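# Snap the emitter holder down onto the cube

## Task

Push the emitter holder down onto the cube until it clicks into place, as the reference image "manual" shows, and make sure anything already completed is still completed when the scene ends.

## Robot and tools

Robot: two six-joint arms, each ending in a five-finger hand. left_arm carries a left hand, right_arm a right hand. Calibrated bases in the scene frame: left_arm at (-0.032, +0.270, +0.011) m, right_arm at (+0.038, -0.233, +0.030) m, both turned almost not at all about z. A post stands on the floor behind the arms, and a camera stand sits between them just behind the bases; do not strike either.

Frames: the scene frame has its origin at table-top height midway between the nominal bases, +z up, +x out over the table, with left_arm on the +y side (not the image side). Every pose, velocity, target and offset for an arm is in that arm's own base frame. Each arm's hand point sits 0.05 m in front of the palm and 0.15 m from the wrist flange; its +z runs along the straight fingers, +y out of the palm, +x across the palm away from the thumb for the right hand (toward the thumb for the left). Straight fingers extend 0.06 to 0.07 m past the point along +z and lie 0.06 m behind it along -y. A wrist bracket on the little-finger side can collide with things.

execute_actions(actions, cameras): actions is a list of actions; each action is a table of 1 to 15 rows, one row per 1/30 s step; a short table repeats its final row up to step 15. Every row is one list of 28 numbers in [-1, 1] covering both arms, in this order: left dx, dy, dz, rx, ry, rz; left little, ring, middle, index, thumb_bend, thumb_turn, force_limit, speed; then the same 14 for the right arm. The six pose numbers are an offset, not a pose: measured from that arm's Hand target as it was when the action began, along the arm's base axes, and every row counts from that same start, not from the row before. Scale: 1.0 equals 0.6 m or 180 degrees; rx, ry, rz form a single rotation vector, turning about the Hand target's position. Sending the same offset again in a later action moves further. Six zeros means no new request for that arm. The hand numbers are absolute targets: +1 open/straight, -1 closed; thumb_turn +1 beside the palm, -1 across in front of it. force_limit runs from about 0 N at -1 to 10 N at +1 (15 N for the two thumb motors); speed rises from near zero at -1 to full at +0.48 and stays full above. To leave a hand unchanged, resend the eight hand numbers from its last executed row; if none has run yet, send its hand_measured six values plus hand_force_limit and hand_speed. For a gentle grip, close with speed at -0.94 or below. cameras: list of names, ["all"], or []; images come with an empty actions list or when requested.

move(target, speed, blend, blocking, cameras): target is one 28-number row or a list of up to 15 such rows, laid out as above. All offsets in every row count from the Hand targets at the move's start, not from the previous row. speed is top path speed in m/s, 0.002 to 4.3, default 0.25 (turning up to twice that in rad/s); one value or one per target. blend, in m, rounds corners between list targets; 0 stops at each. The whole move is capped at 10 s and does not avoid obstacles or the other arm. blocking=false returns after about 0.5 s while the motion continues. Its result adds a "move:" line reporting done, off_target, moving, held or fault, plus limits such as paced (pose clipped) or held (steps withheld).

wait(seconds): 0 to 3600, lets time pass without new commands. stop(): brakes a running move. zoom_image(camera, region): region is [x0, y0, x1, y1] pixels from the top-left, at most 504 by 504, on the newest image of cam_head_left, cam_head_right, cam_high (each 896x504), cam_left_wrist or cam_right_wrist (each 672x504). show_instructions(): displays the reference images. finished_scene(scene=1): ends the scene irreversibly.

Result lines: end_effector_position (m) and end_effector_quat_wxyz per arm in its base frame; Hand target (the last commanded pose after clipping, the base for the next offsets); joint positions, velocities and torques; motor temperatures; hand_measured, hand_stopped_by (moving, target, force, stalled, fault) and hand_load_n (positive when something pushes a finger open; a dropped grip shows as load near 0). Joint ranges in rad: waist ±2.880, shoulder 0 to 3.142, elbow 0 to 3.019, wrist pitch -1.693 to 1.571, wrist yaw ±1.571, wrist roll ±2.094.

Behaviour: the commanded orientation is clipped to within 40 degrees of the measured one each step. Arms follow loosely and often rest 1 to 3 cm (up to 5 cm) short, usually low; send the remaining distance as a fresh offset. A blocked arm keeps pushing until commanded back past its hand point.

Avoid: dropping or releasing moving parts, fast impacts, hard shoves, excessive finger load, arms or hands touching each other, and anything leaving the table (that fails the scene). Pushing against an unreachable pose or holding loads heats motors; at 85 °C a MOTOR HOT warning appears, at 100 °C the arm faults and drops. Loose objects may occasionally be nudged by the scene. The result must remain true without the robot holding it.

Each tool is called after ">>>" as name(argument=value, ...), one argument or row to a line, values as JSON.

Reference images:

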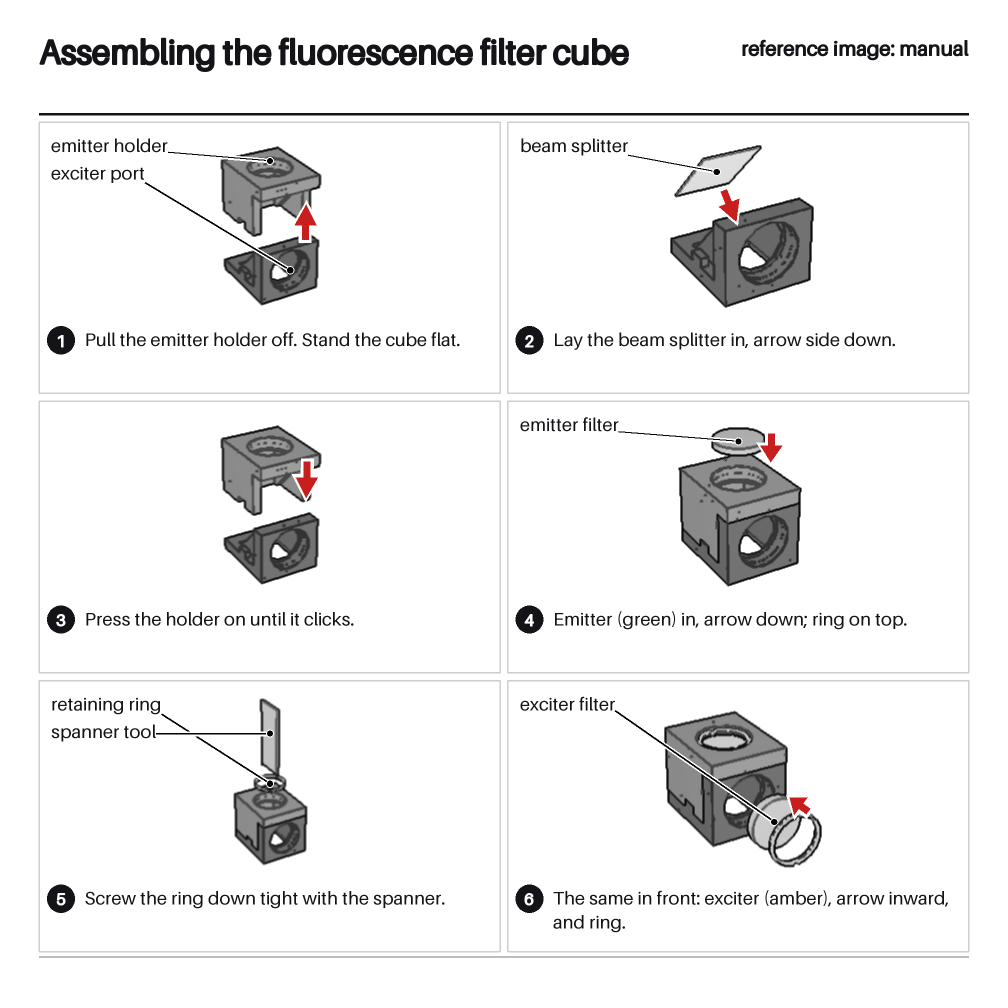

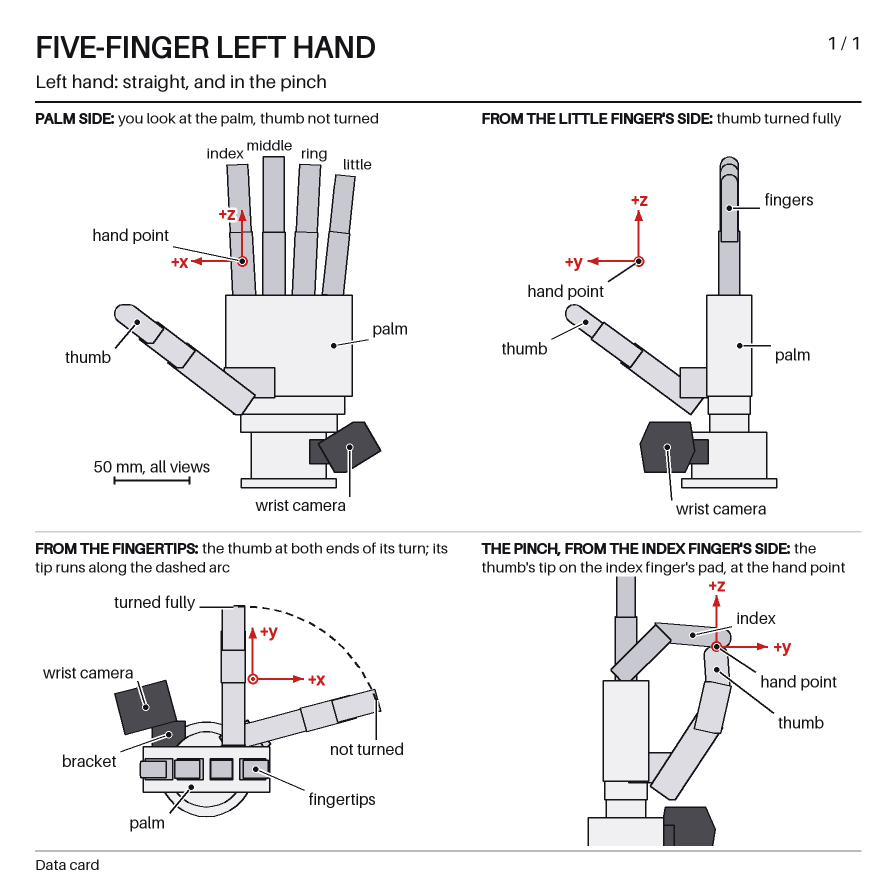

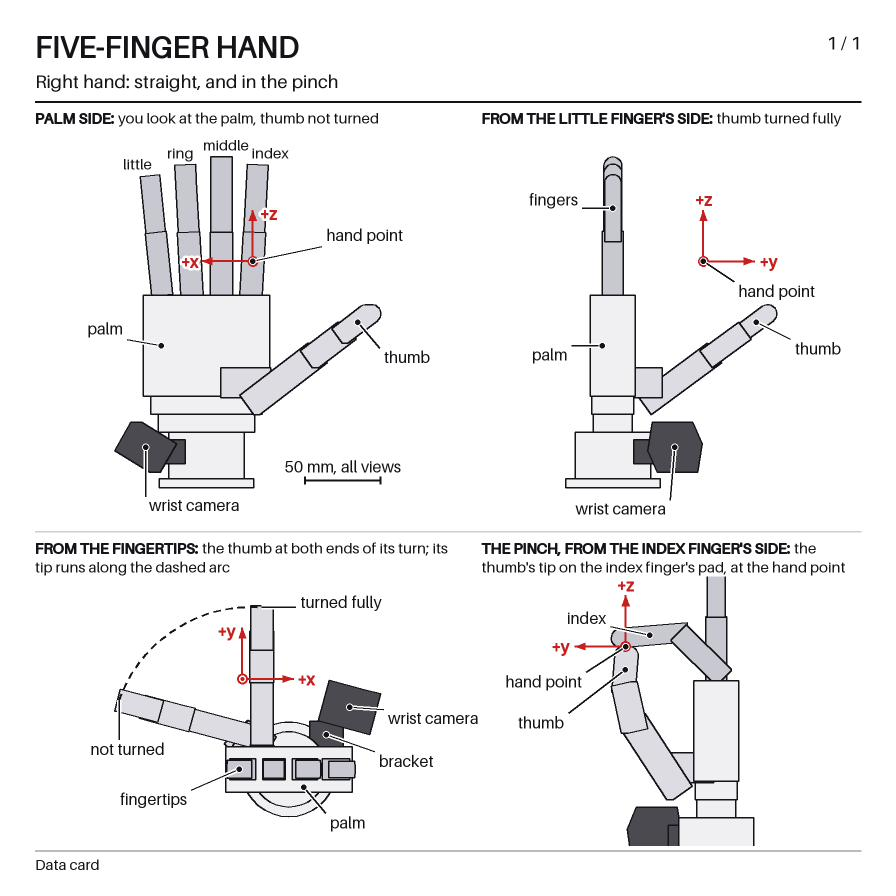

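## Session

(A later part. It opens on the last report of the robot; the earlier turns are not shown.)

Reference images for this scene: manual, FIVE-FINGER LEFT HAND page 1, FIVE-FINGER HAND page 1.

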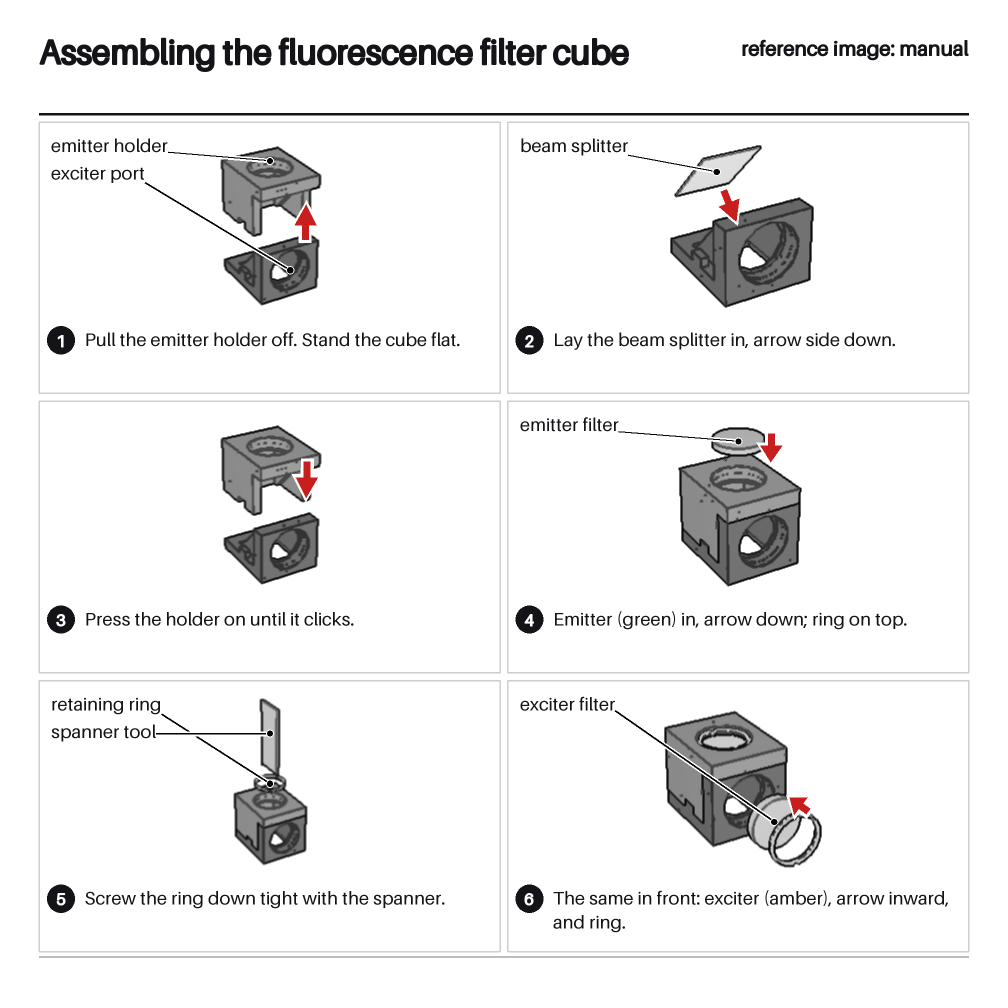

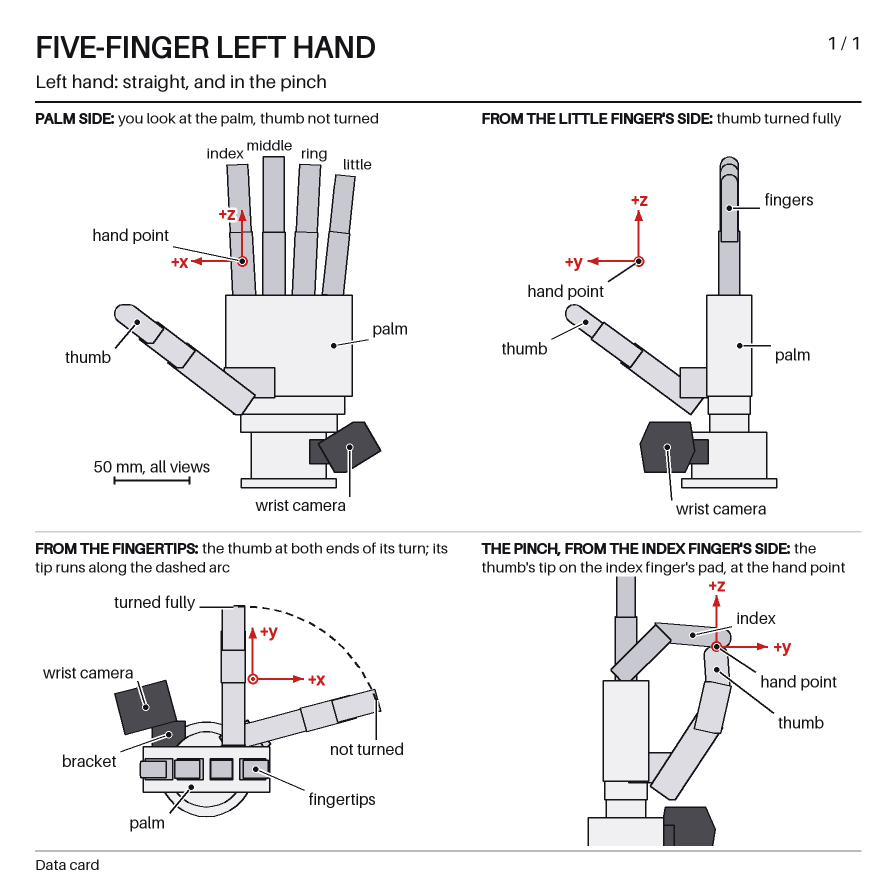

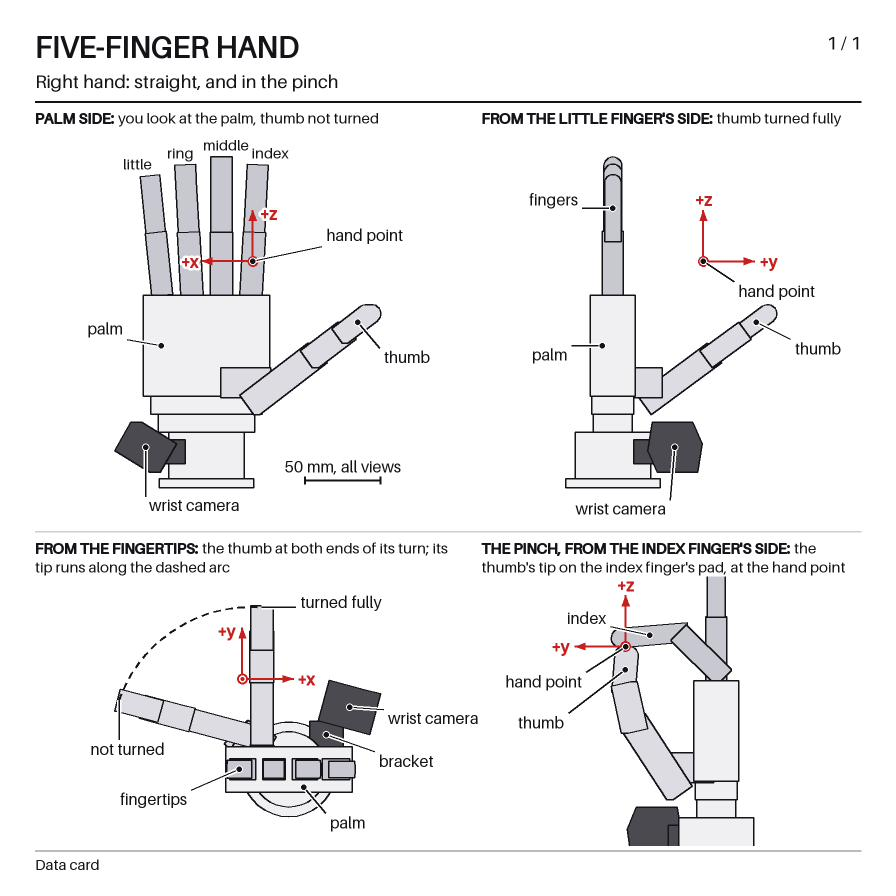

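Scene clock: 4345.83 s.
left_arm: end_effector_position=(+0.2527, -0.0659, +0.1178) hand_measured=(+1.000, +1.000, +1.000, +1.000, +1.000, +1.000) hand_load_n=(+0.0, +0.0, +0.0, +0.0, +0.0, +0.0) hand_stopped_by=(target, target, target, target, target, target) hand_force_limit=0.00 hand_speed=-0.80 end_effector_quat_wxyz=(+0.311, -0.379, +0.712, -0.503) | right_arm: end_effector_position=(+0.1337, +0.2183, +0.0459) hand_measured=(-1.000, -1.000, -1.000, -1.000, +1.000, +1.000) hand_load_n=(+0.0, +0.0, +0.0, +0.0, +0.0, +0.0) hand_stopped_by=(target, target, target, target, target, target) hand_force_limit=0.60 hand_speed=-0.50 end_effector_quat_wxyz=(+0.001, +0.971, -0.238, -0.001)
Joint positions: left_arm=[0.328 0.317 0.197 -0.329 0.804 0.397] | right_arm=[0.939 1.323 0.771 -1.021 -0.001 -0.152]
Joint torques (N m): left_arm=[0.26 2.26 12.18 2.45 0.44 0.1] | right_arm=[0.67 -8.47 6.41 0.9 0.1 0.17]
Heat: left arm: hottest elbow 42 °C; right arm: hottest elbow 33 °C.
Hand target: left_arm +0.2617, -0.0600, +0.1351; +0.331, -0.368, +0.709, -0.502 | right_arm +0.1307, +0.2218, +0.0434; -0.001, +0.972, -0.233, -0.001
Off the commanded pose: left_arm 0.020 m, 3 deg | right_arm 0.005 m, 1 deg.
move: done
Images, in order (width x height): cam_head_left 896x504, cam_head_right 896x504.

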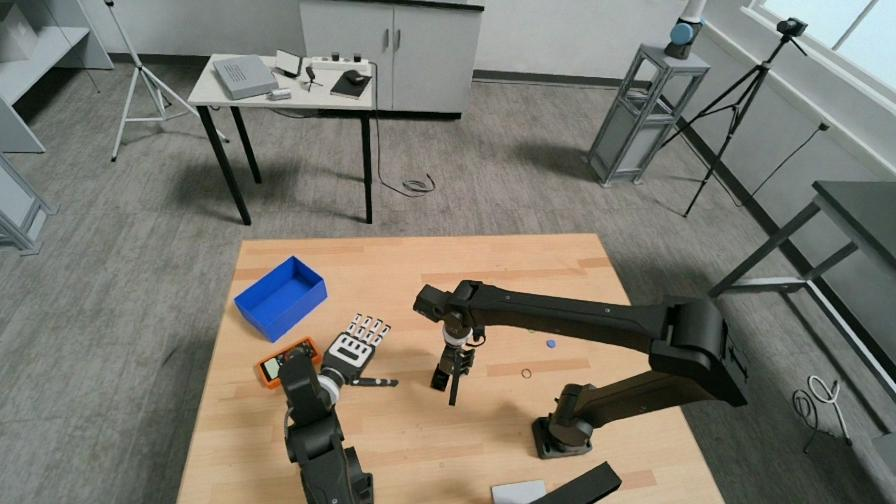

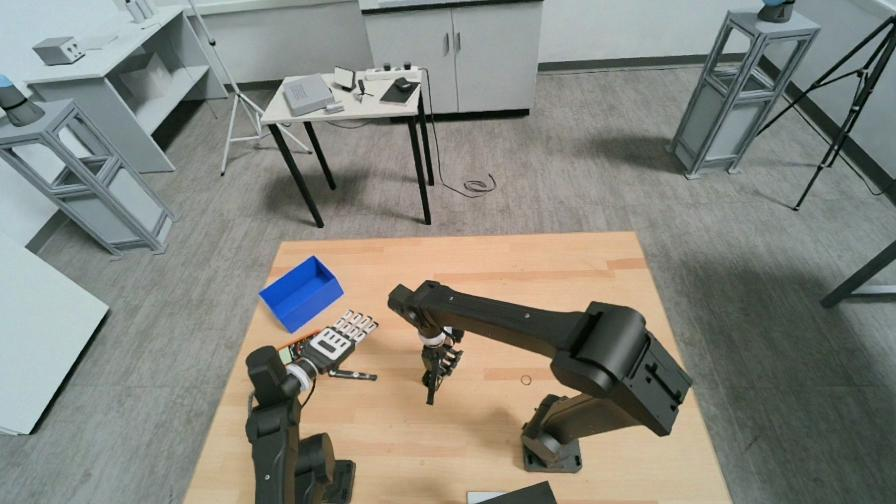

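>>> execute_actions(
  actions=[],
  cameras=["cam_left_wrist","cam_right_wrist","cam_high"],
)

>>> zoom_image(
  camera="cam_left_wrist",
  region=[260, 310, 400, 450],
)

>>> zoom_image(
  camera="cam_high",
  region=[290, 180, 370, 260],
)

Scene clock: 4353.93 s.
left_arm: end_effector_position=(+0.2527, -0.0659, +0.1178) hand_measured=(+1.000, +1.000, +1.000, +1.000, +1.000, +1.000) hand_load_n=(+0.0, +0.0, +0.0, +0.0, +0.0, -0.5) hand_stopped_by=(target, target, target, target, target, target) hand_force_limit=0.00 hand_speed=-0.80 end_effector_quat_wxyz=(+0.311, -0.379, +0.712, -0.503) | right_arm: end_effector_position=(+0.1337, +0.2184, +0.0459) hand_measured=(-1.000, -1.000, -1.000, -1.000, +1.000, +1.000) hand_load_n=(+0.0, +0.0, +0.0, +0.0, +0.0, +0.0) hand_stopped_by=(target, target, target, target, target, target) hand_force_limit=0.60 hand_speed=-0.50 end_effector_quat_wxyz=(+0.001, +0.971, -0.238, -0.001)
Joint positions: left_arm=[0.328 0.317 0.197 -0.329 0.804 0.397] | right_arm=[0.939 1.323 0.771 -1.021 -0.001 -0.152]
Joint velocities: within noise
Joint torques (N m): left_arm=[0.26 2.08 12.18 2.43 0.44 0.07] | right_arm=[0.73 -8.47 6.41 0.92 0.1 0.16]
Motor temperatures (°C): left_arm=[26 23 43 27 24 24] | right_arm=[26 25 33 23 25 25]
Heat: left arm: hottest elbow 43 °C; right arm: hottest elbow 33 °C.
Hand target: left_arm +0.2617, -0.0600, +0.1351; +0.331, -0.368, +0.709, -0.502 | right_arm +0.1307, +0.2219, +0.0434; -0.001, +0.972, -0.233, -0.001
Off the commanded pose: left_arm 0.020 m, 3 deg | right_arm 0.005 m, 1 deg.
Images, in order (width x height): cam_high 896x504, cam_left_wrist 672x504, cam_right_wrist 672x504.

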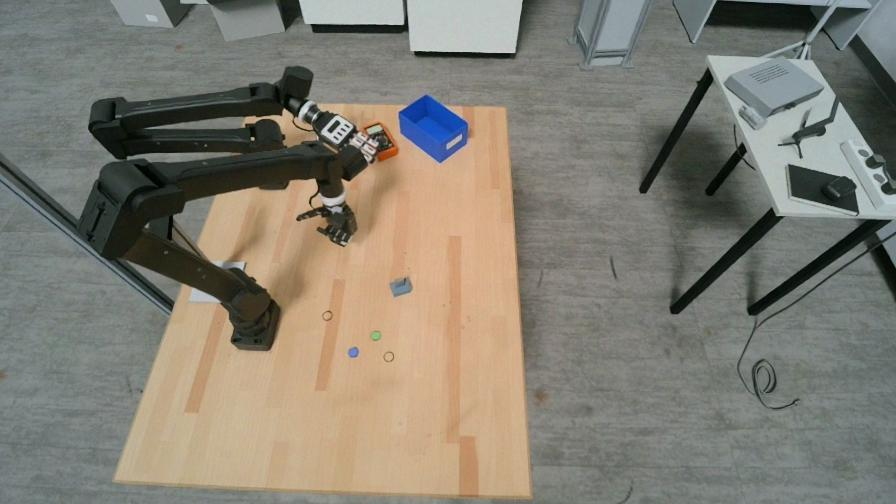

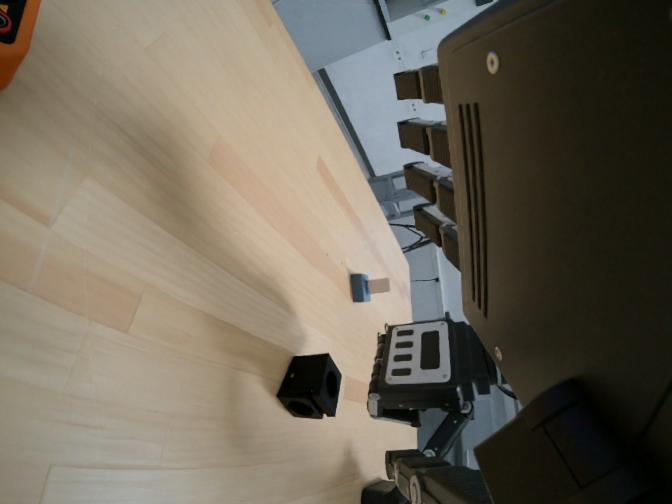

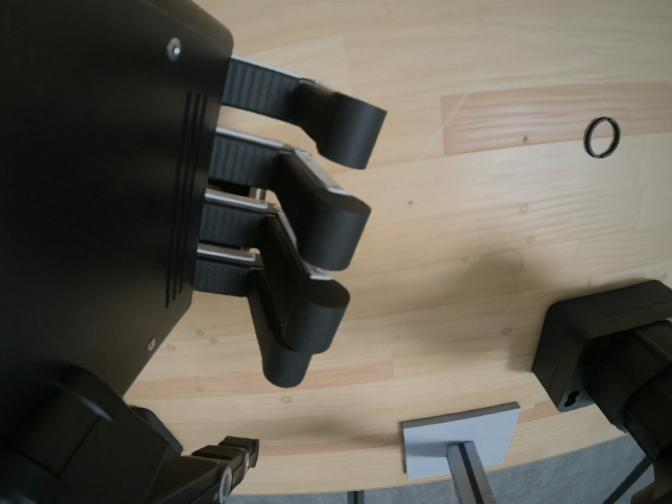

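Scaled by 3.600 from the camera's image (finer frame: 960x720).

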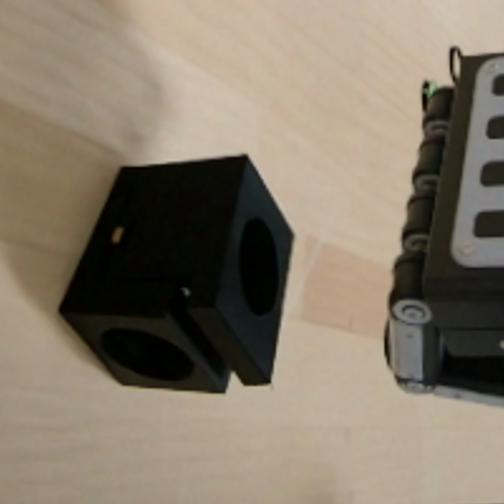

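Scaled by 6.300.

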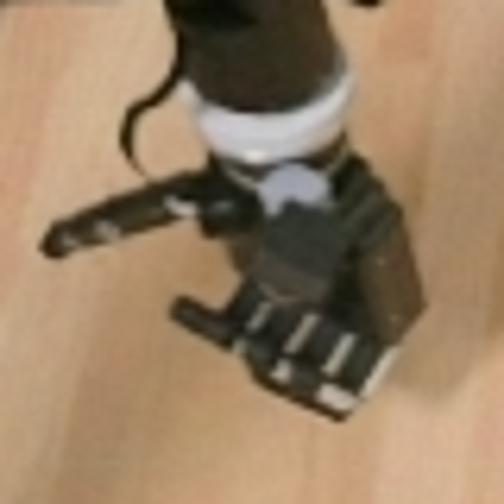

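>>> move(
  target=[
    [0,0,0,0,0,0,1,1,1,1,1,1,0,-0.8,0.03,0.015,-0.015,0,0,0,-1,-1,-1,-1,1,1,0.6,-0.5],
  ],
  speed=0.1,
  cameras=["cam_high","cam_left_wrist","cam_right_wrist"],
)

>>> zoom_image(
  camera="cam_high",
  region=[300, 190, 370, 260],
)

>>> zoom_image(
  camera="cam_left_wrist",
  region=[260, 310, 400, 450],
)

>>> zoom_image(
  camera="cam_right_wrist",
  region=[180, 130, 320, 290],
)

Scene clock: 4381.13 s.
left_arm: end_effector_position=(+0.2527, -0.0659, +0.1178) hand_measured=(+1.000, +1.000, +1.000, +1.000, +1.000, +1.000) hand_load_n=(+0.0, +0.0, +0.0, +0.0, +0.0, +0.0) hand_stopped_by=(target, target, target, target, target, target) hand_force_limit=0.00 hand_speed=-0.80 end_effector_quat_wxyz=(+0.311, -0.379, +0.712, -0.503) | right_arm: end_effector_position=(+0.1355, +0.2192, +0.0286) hand_measured=(-1.000, -1.000, -1.000, -1.000, +1.000, +1.000) hand_load_n=(+0.0, +0.0, +0.0, +0.0, +0.0, +0.0) hand_stopped_by=(target, target, target, target, target, target) hand_force_limit=0.60 hand_speed=-0.50 end_effector_quat_wxyz=(+0.017, +0.973, -0.231, -0.008)
Joint positions: left_arm=[0.328 0.317 0.197 -0.329 0.804 0.397] | right_arm=[0.939 1.388 0.771 -0.991 -0.001 -0.166]
Joint torques (N m): left_arm=[0.21 1.96 12.21 2.43 0.44 0.1] | right_arm=[-1.9 -9.41 8.44 0.87 0.11 0.06]
Heat: left arm: hottest elbow 46 °C; right arm: hottest elbow 32 °C.
Hand target: left_arm +0.2617, -0.0600, +0.1351; +0.331, -0.368, +0.709, -0.502 | right_arm +0.1487, +0.2309, +0.0344; -0.001, +0.972, -0.233, -0.001
Off the commanded pose: left_arm 0.020 m, 3 deg | right_arm 0.019 m, 2 deg.
move: off_target (right_arm)

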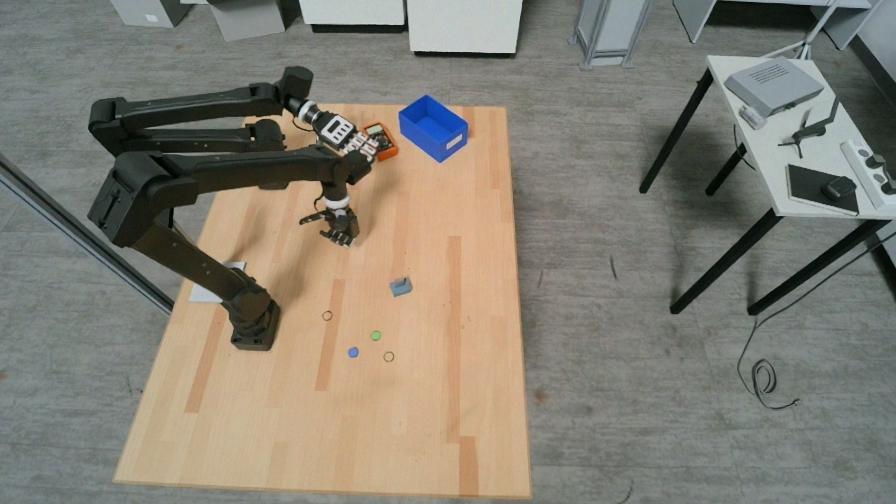

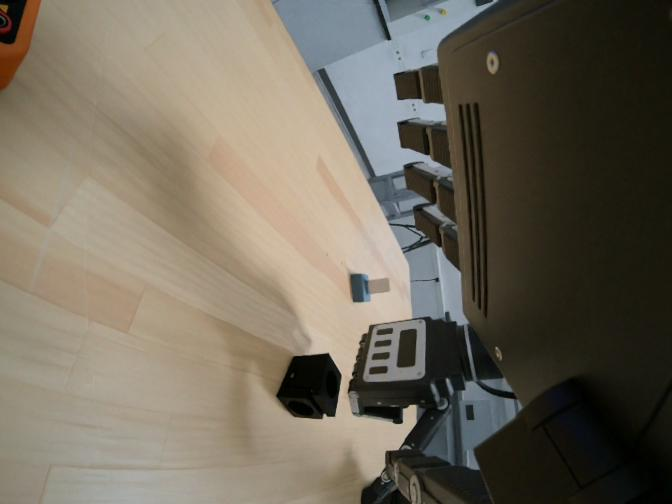

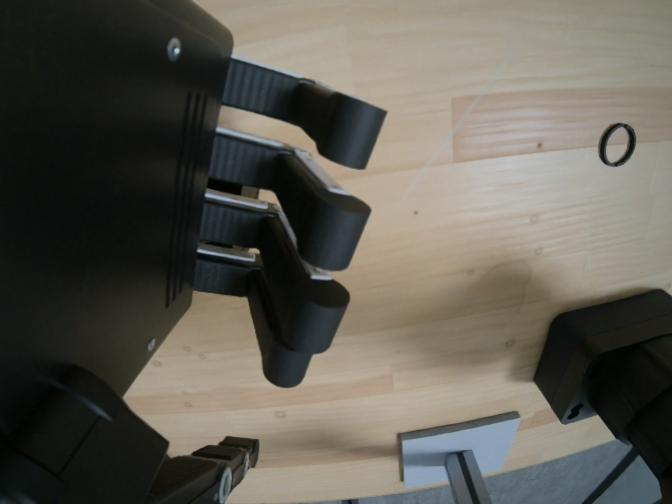

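Scaled by 7.200.

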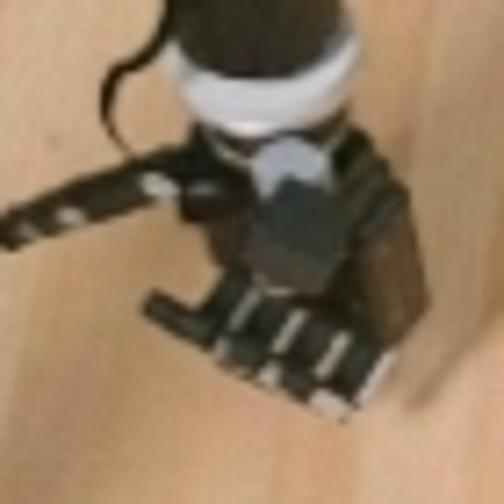

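Scaled by 3.600 from the camera's image (finer frame: 960x720).

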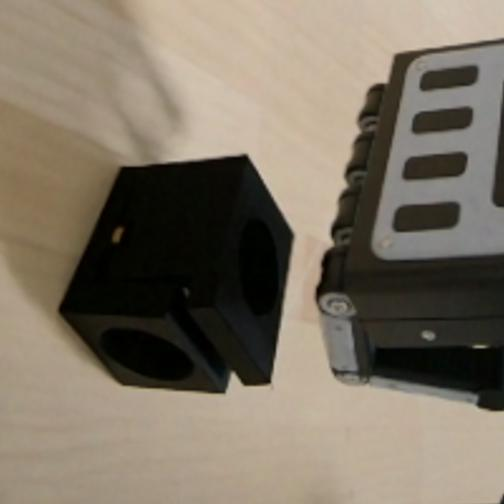

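Scaled by 3.150 from the camera's image (finer frame: 960x720).

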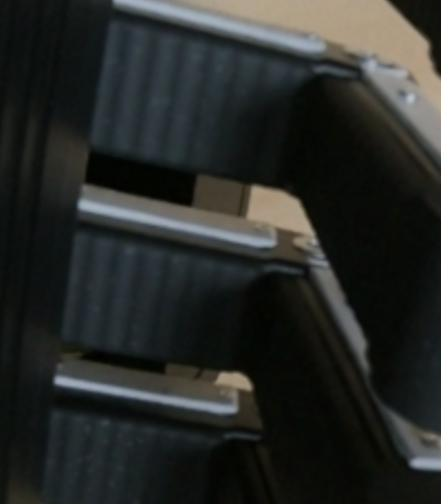

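>>> move(
  target=[
    [0,0,0,0,0,0,1,1,1,1,1,1,0,-0.8,0.01,0.02,0.04,0,0,0,-1,-1,-1,-1,1,1,0.6,-0.5],
    [0,0,0,0,0,0,1,1,1,1,1,1,0,-0.8,0.013,0.03,0.02,0,0,0,-1,-1,-1,-1,1,1,0.6,-0.5],
  ],
  speed=0.1,
  cameras=["cam_high","cam_left_wrist","cam_right_wrist","cam_head_left","cam_head_right"],
)

>>> zoom_image(
  camera="cam_head_left",
  region=[410, 320, 490, 400],
)

>>> zoom_image(
  camera="cam_head_right",
  region=[400, 320, 480, 400],
)

>>> zoom_image(
  camera="cam_left_wrist",
  region=[260, 310, 400, 450],
)

Scene clock: 4396.70 s.
left_arm: end_effector_position=(+0.2527, -0.0659, +0.1178) hand_measured=(+1.000, +1.000, +1.000, +1.000, +1.000, +1.000) hand_load_n=(+0.0, +0.0, +0.0, +0.0, +0.0, +0.0) hand_stopped_by=(target, target, target, target, target, target) hand_force_limit=0.00 hand_speed=-0.80 end_effector_quat_wxyz=(+0.311, -0.379, +0.712, -0.503) | right_arm: end_effector_position=(+0.1427, +0.2290, +0.0376) hand_measured=(-1.000, -1.000, -1.000, -1.000, +1.000, +1.000) hand_load_n=(+0.0, +0.0, +0.0, +0.0, +0.0, +0.0) hand_stopped_by=(target, target, target, target, target, target) hand_force_limit=0.60 hand_speed=-0.50 end_effector_quat_wxyz=(+0.022, +0.973, -0.231, -0.010)
Joint positions: left_arm=[0.328 0.317 0.197 -0.329 0.804 0.397] | right_arm=[0.939 1.413 0.822 -1.029 -0.001 -0.167]
Joint torques (N m): left_arm=[0.15 2.26 12.15 2.41 0.42 0.09] | right_arm=[-0.62 -9.7 9.65 0.84 0.1 0.16]
Heat: left arm: hottest elbow 46 °C; right arm: hottest elbow 32 °C.
Hand target: left_arm +0.2617, -0.0600, +0.1351; +0.331, -0.368, +0.709, -0.502 | right_arm +0.1565, +0.2489, +0.0464; -0.001, +0.972, -0.233, -0.001
Off the commanded pose: left_arm 0.020 m, 3 deg | right_arm 0.026 m, 3 deg.
move: off_target (right_arm)

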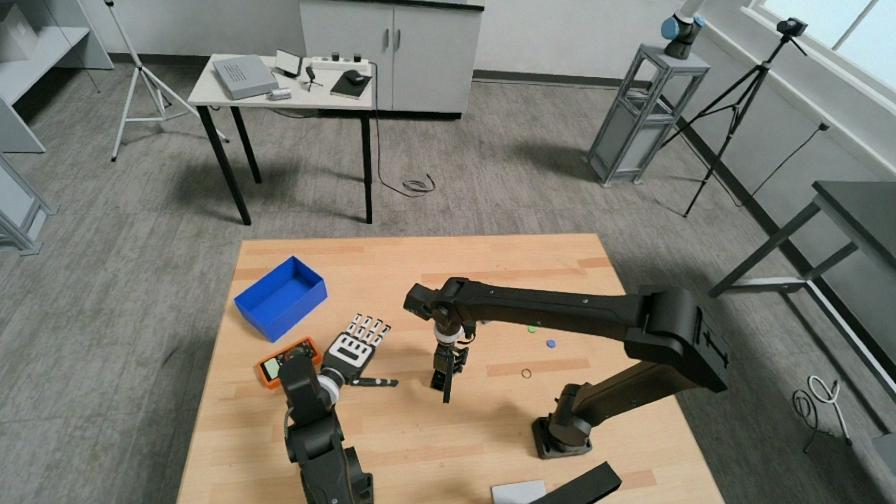

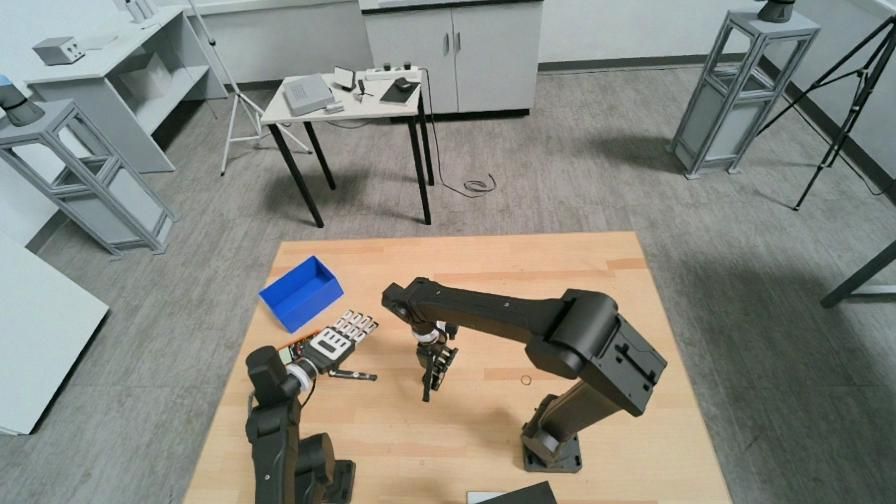

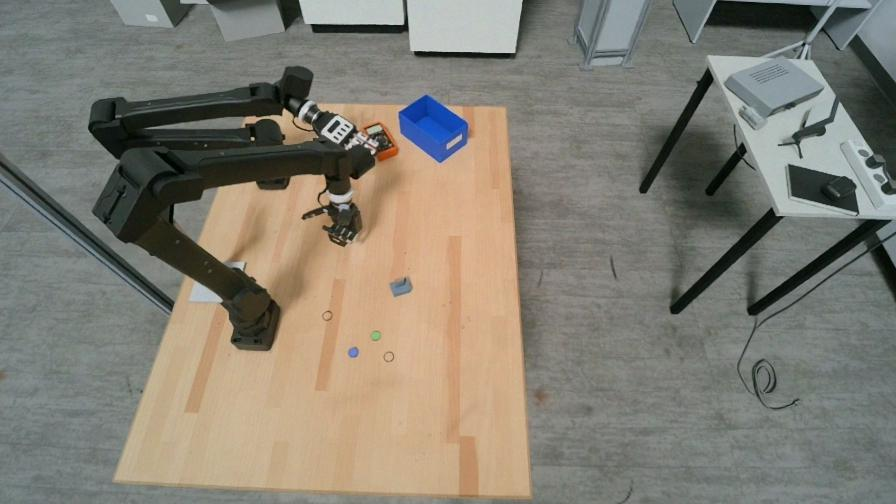

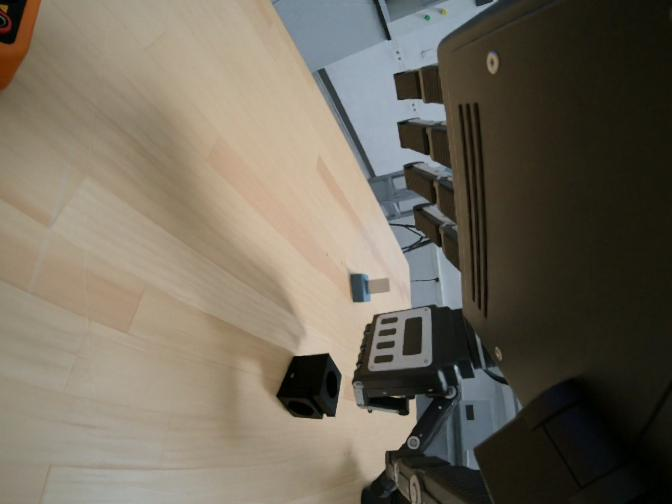

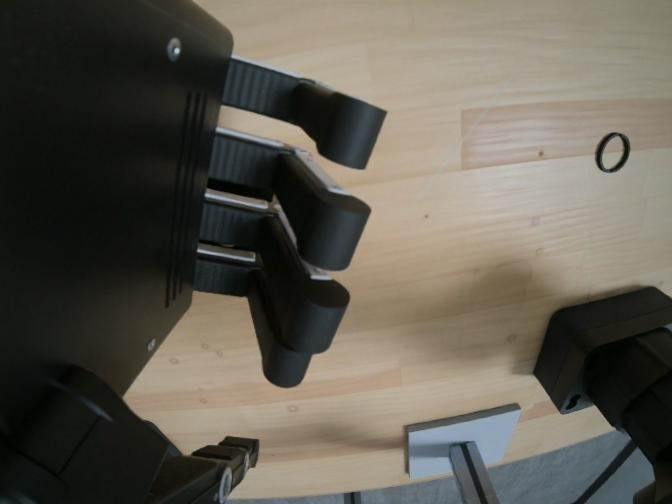

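Scaled by 6.300.

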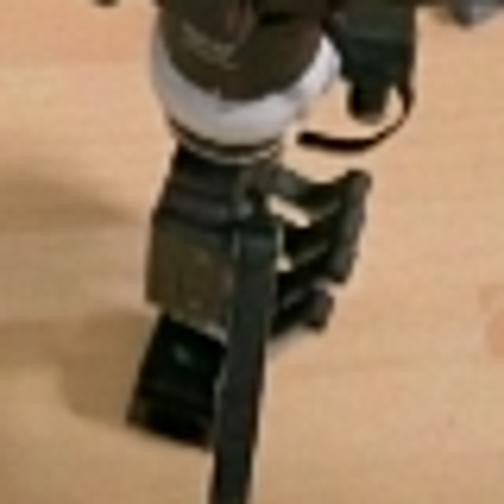

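Scaled by 6.300.

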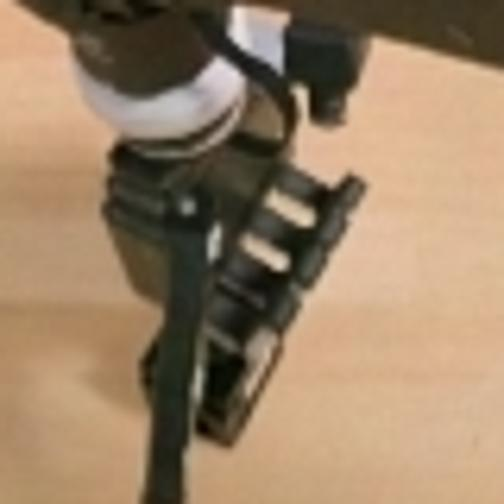

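Scaled by 3.600 from the camera's image (finer frame: 960x720).

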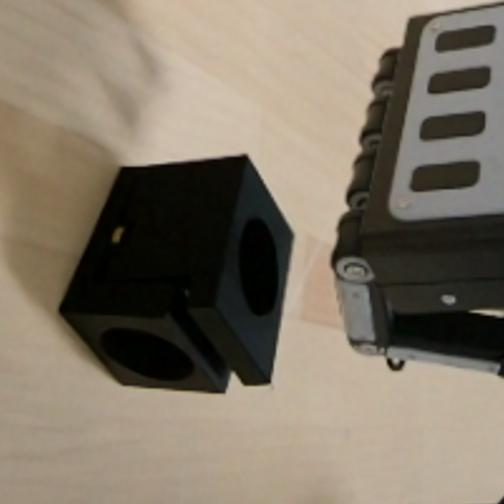

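>>> move(
  target=[
    [0,0,0,0,0,0,1,1,1,1,1,1,0,-0.8,-0.027,-0.053,0.05,0,0,0.067,-1,-1,-1,-1,1,1,0.6,-0.5],
    [0,0,0,0,0,0,1,1,1,1,1,1,0,-0.8,-0.027,-0.053,-0.04,0,0,0.067,-1,-1,-1,-1,1,1,0.6,-0.5],
  ],
  speed=0.1,
  cameras=["cam_high","cam_left_wrist","cam_head_left","cam_head_right"],
)

>>> zoom_image(
  camera="cam_head_right",
  region=[400, 320, 480, 400],
)

>>> zoom_image(
  camera="cam_left_wrist",
  region=[260, 310, 400, 450],
)

>>> zoom_image(
  camera="cam_high",
  region=[300, 190, 370, 260],
)

Scene clock: 4417.33 s.
left_arm: end_effector_position=(+0.2527, -0.0659, +0.1178) hand_measured=(+1.000, +1.000, +1.000, +1.000, +1.000, +1.000) hand_load_n=(+0.0, +0.0, +0.0, +0.0, +0.0, +0.0) hand_stopped_by=(target, target, target, target, target, target) hand_force_limit=0.00 hand_speed=-0.80 end_effector_quat_wxyz=(+0.311, -0.379, +0.712, -0.503) | right_arm: end_effector_position=(+0.1428, +0.2143, +0.0249) hand_measured=(-1.000, -1.000, -1.000, -1.000, +1.000, +1.000) hand_load_n=(+0.0, +0.5, +0.0, +0.0, +0.0, +0.0) hand_stopped_by=(target, target, target, target, target, target) hand_force_limit=0.60 hand_speed=-0.50 end_effector_quat_wxyz=(+0.001, +0.990, -0.140, -0.001)
Joint positions: left_arm=[0.328 0.317 0.197 -0.329 0.804 0.397] | right_arm=[0.949 1.374 0.753 -0.952 -0.001 -0.34]
Joint torques (N m): left_arm=[0.38 2.43 12.23 2.43 0.43 0.1] | right_arm=[0.67 -9 6.15 0.88 0.1 0.05]
Heat: left arm: hottest elbow 47 °C; right arm: hottest elbow 33 °C.
Hand target: left_arm +0.2617, -0.0600, +0.1351; +0.331, -0.368, +0.709, -0.502 | right_arm +0.1404, +0.2172, +0.0224; -0.001, +0.992, -0.130, -0.001
Off the commanded pose: left_arm 0.020 m, 3 deg | right_arm 0.004 m, 1 deg.
move: done
Images, in order (width x height): cam_head_left 896x504, cam_head_right 896x504, cam_high 896x504, cam_left_wrist 672x504.

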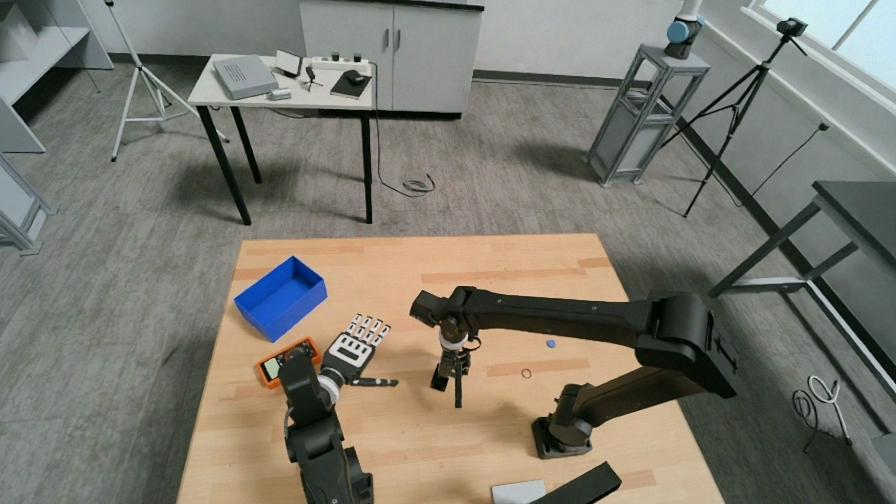

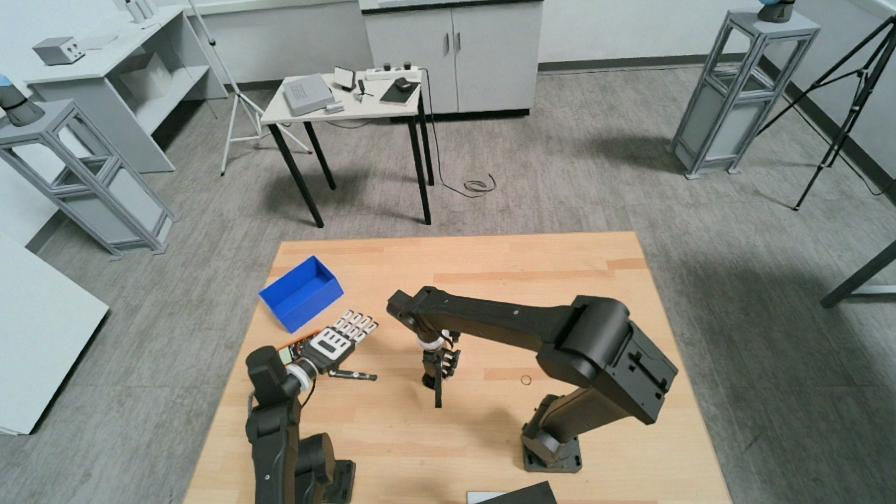

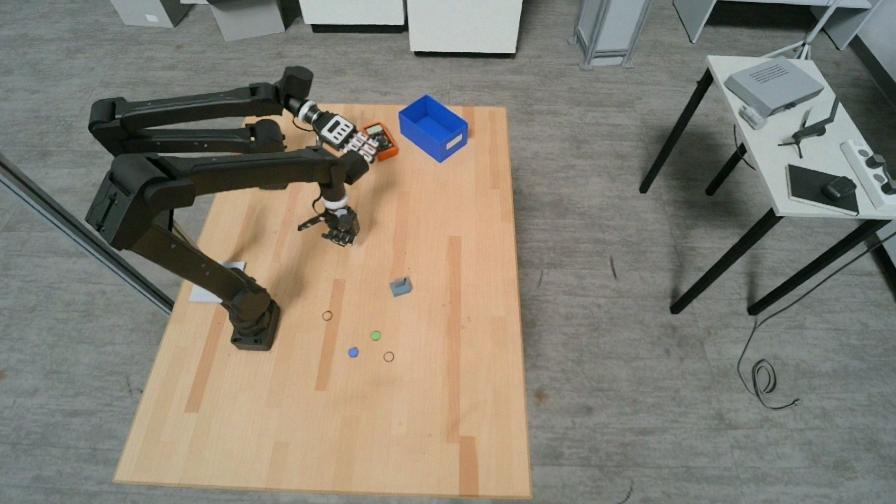

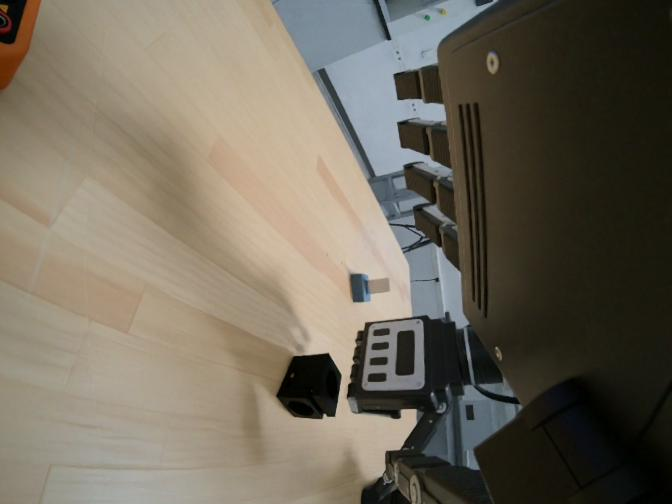

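Scaled by 6.300.

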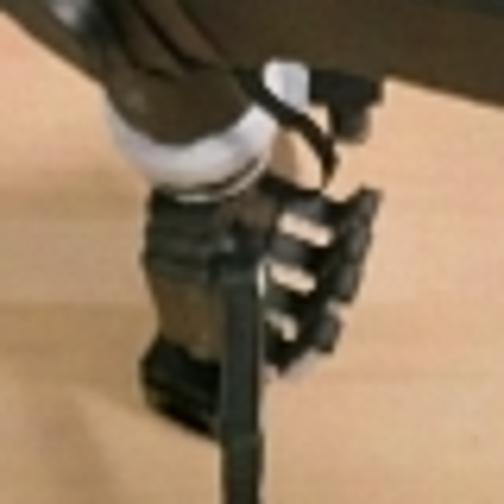

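Scaled by 3.600 from the camera's image (finer frame: 960x720).

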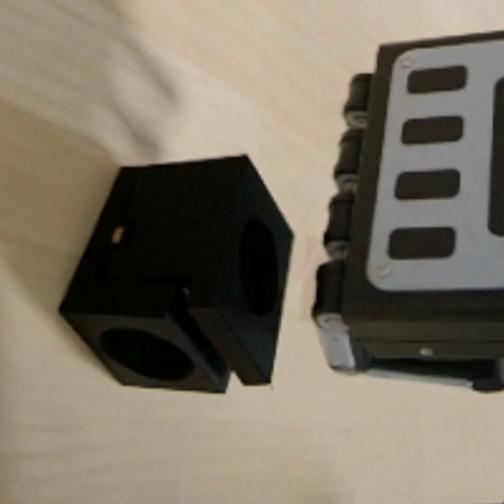

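Scaled by 7.200.

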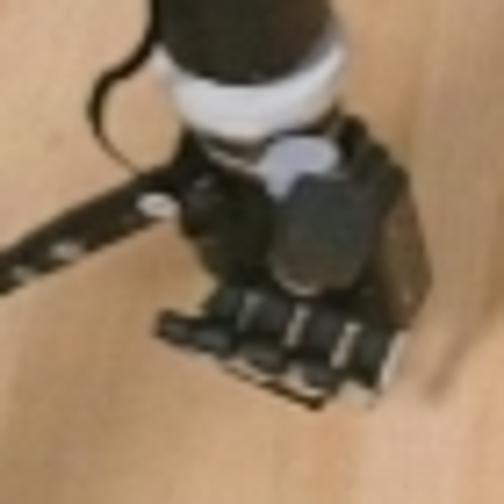

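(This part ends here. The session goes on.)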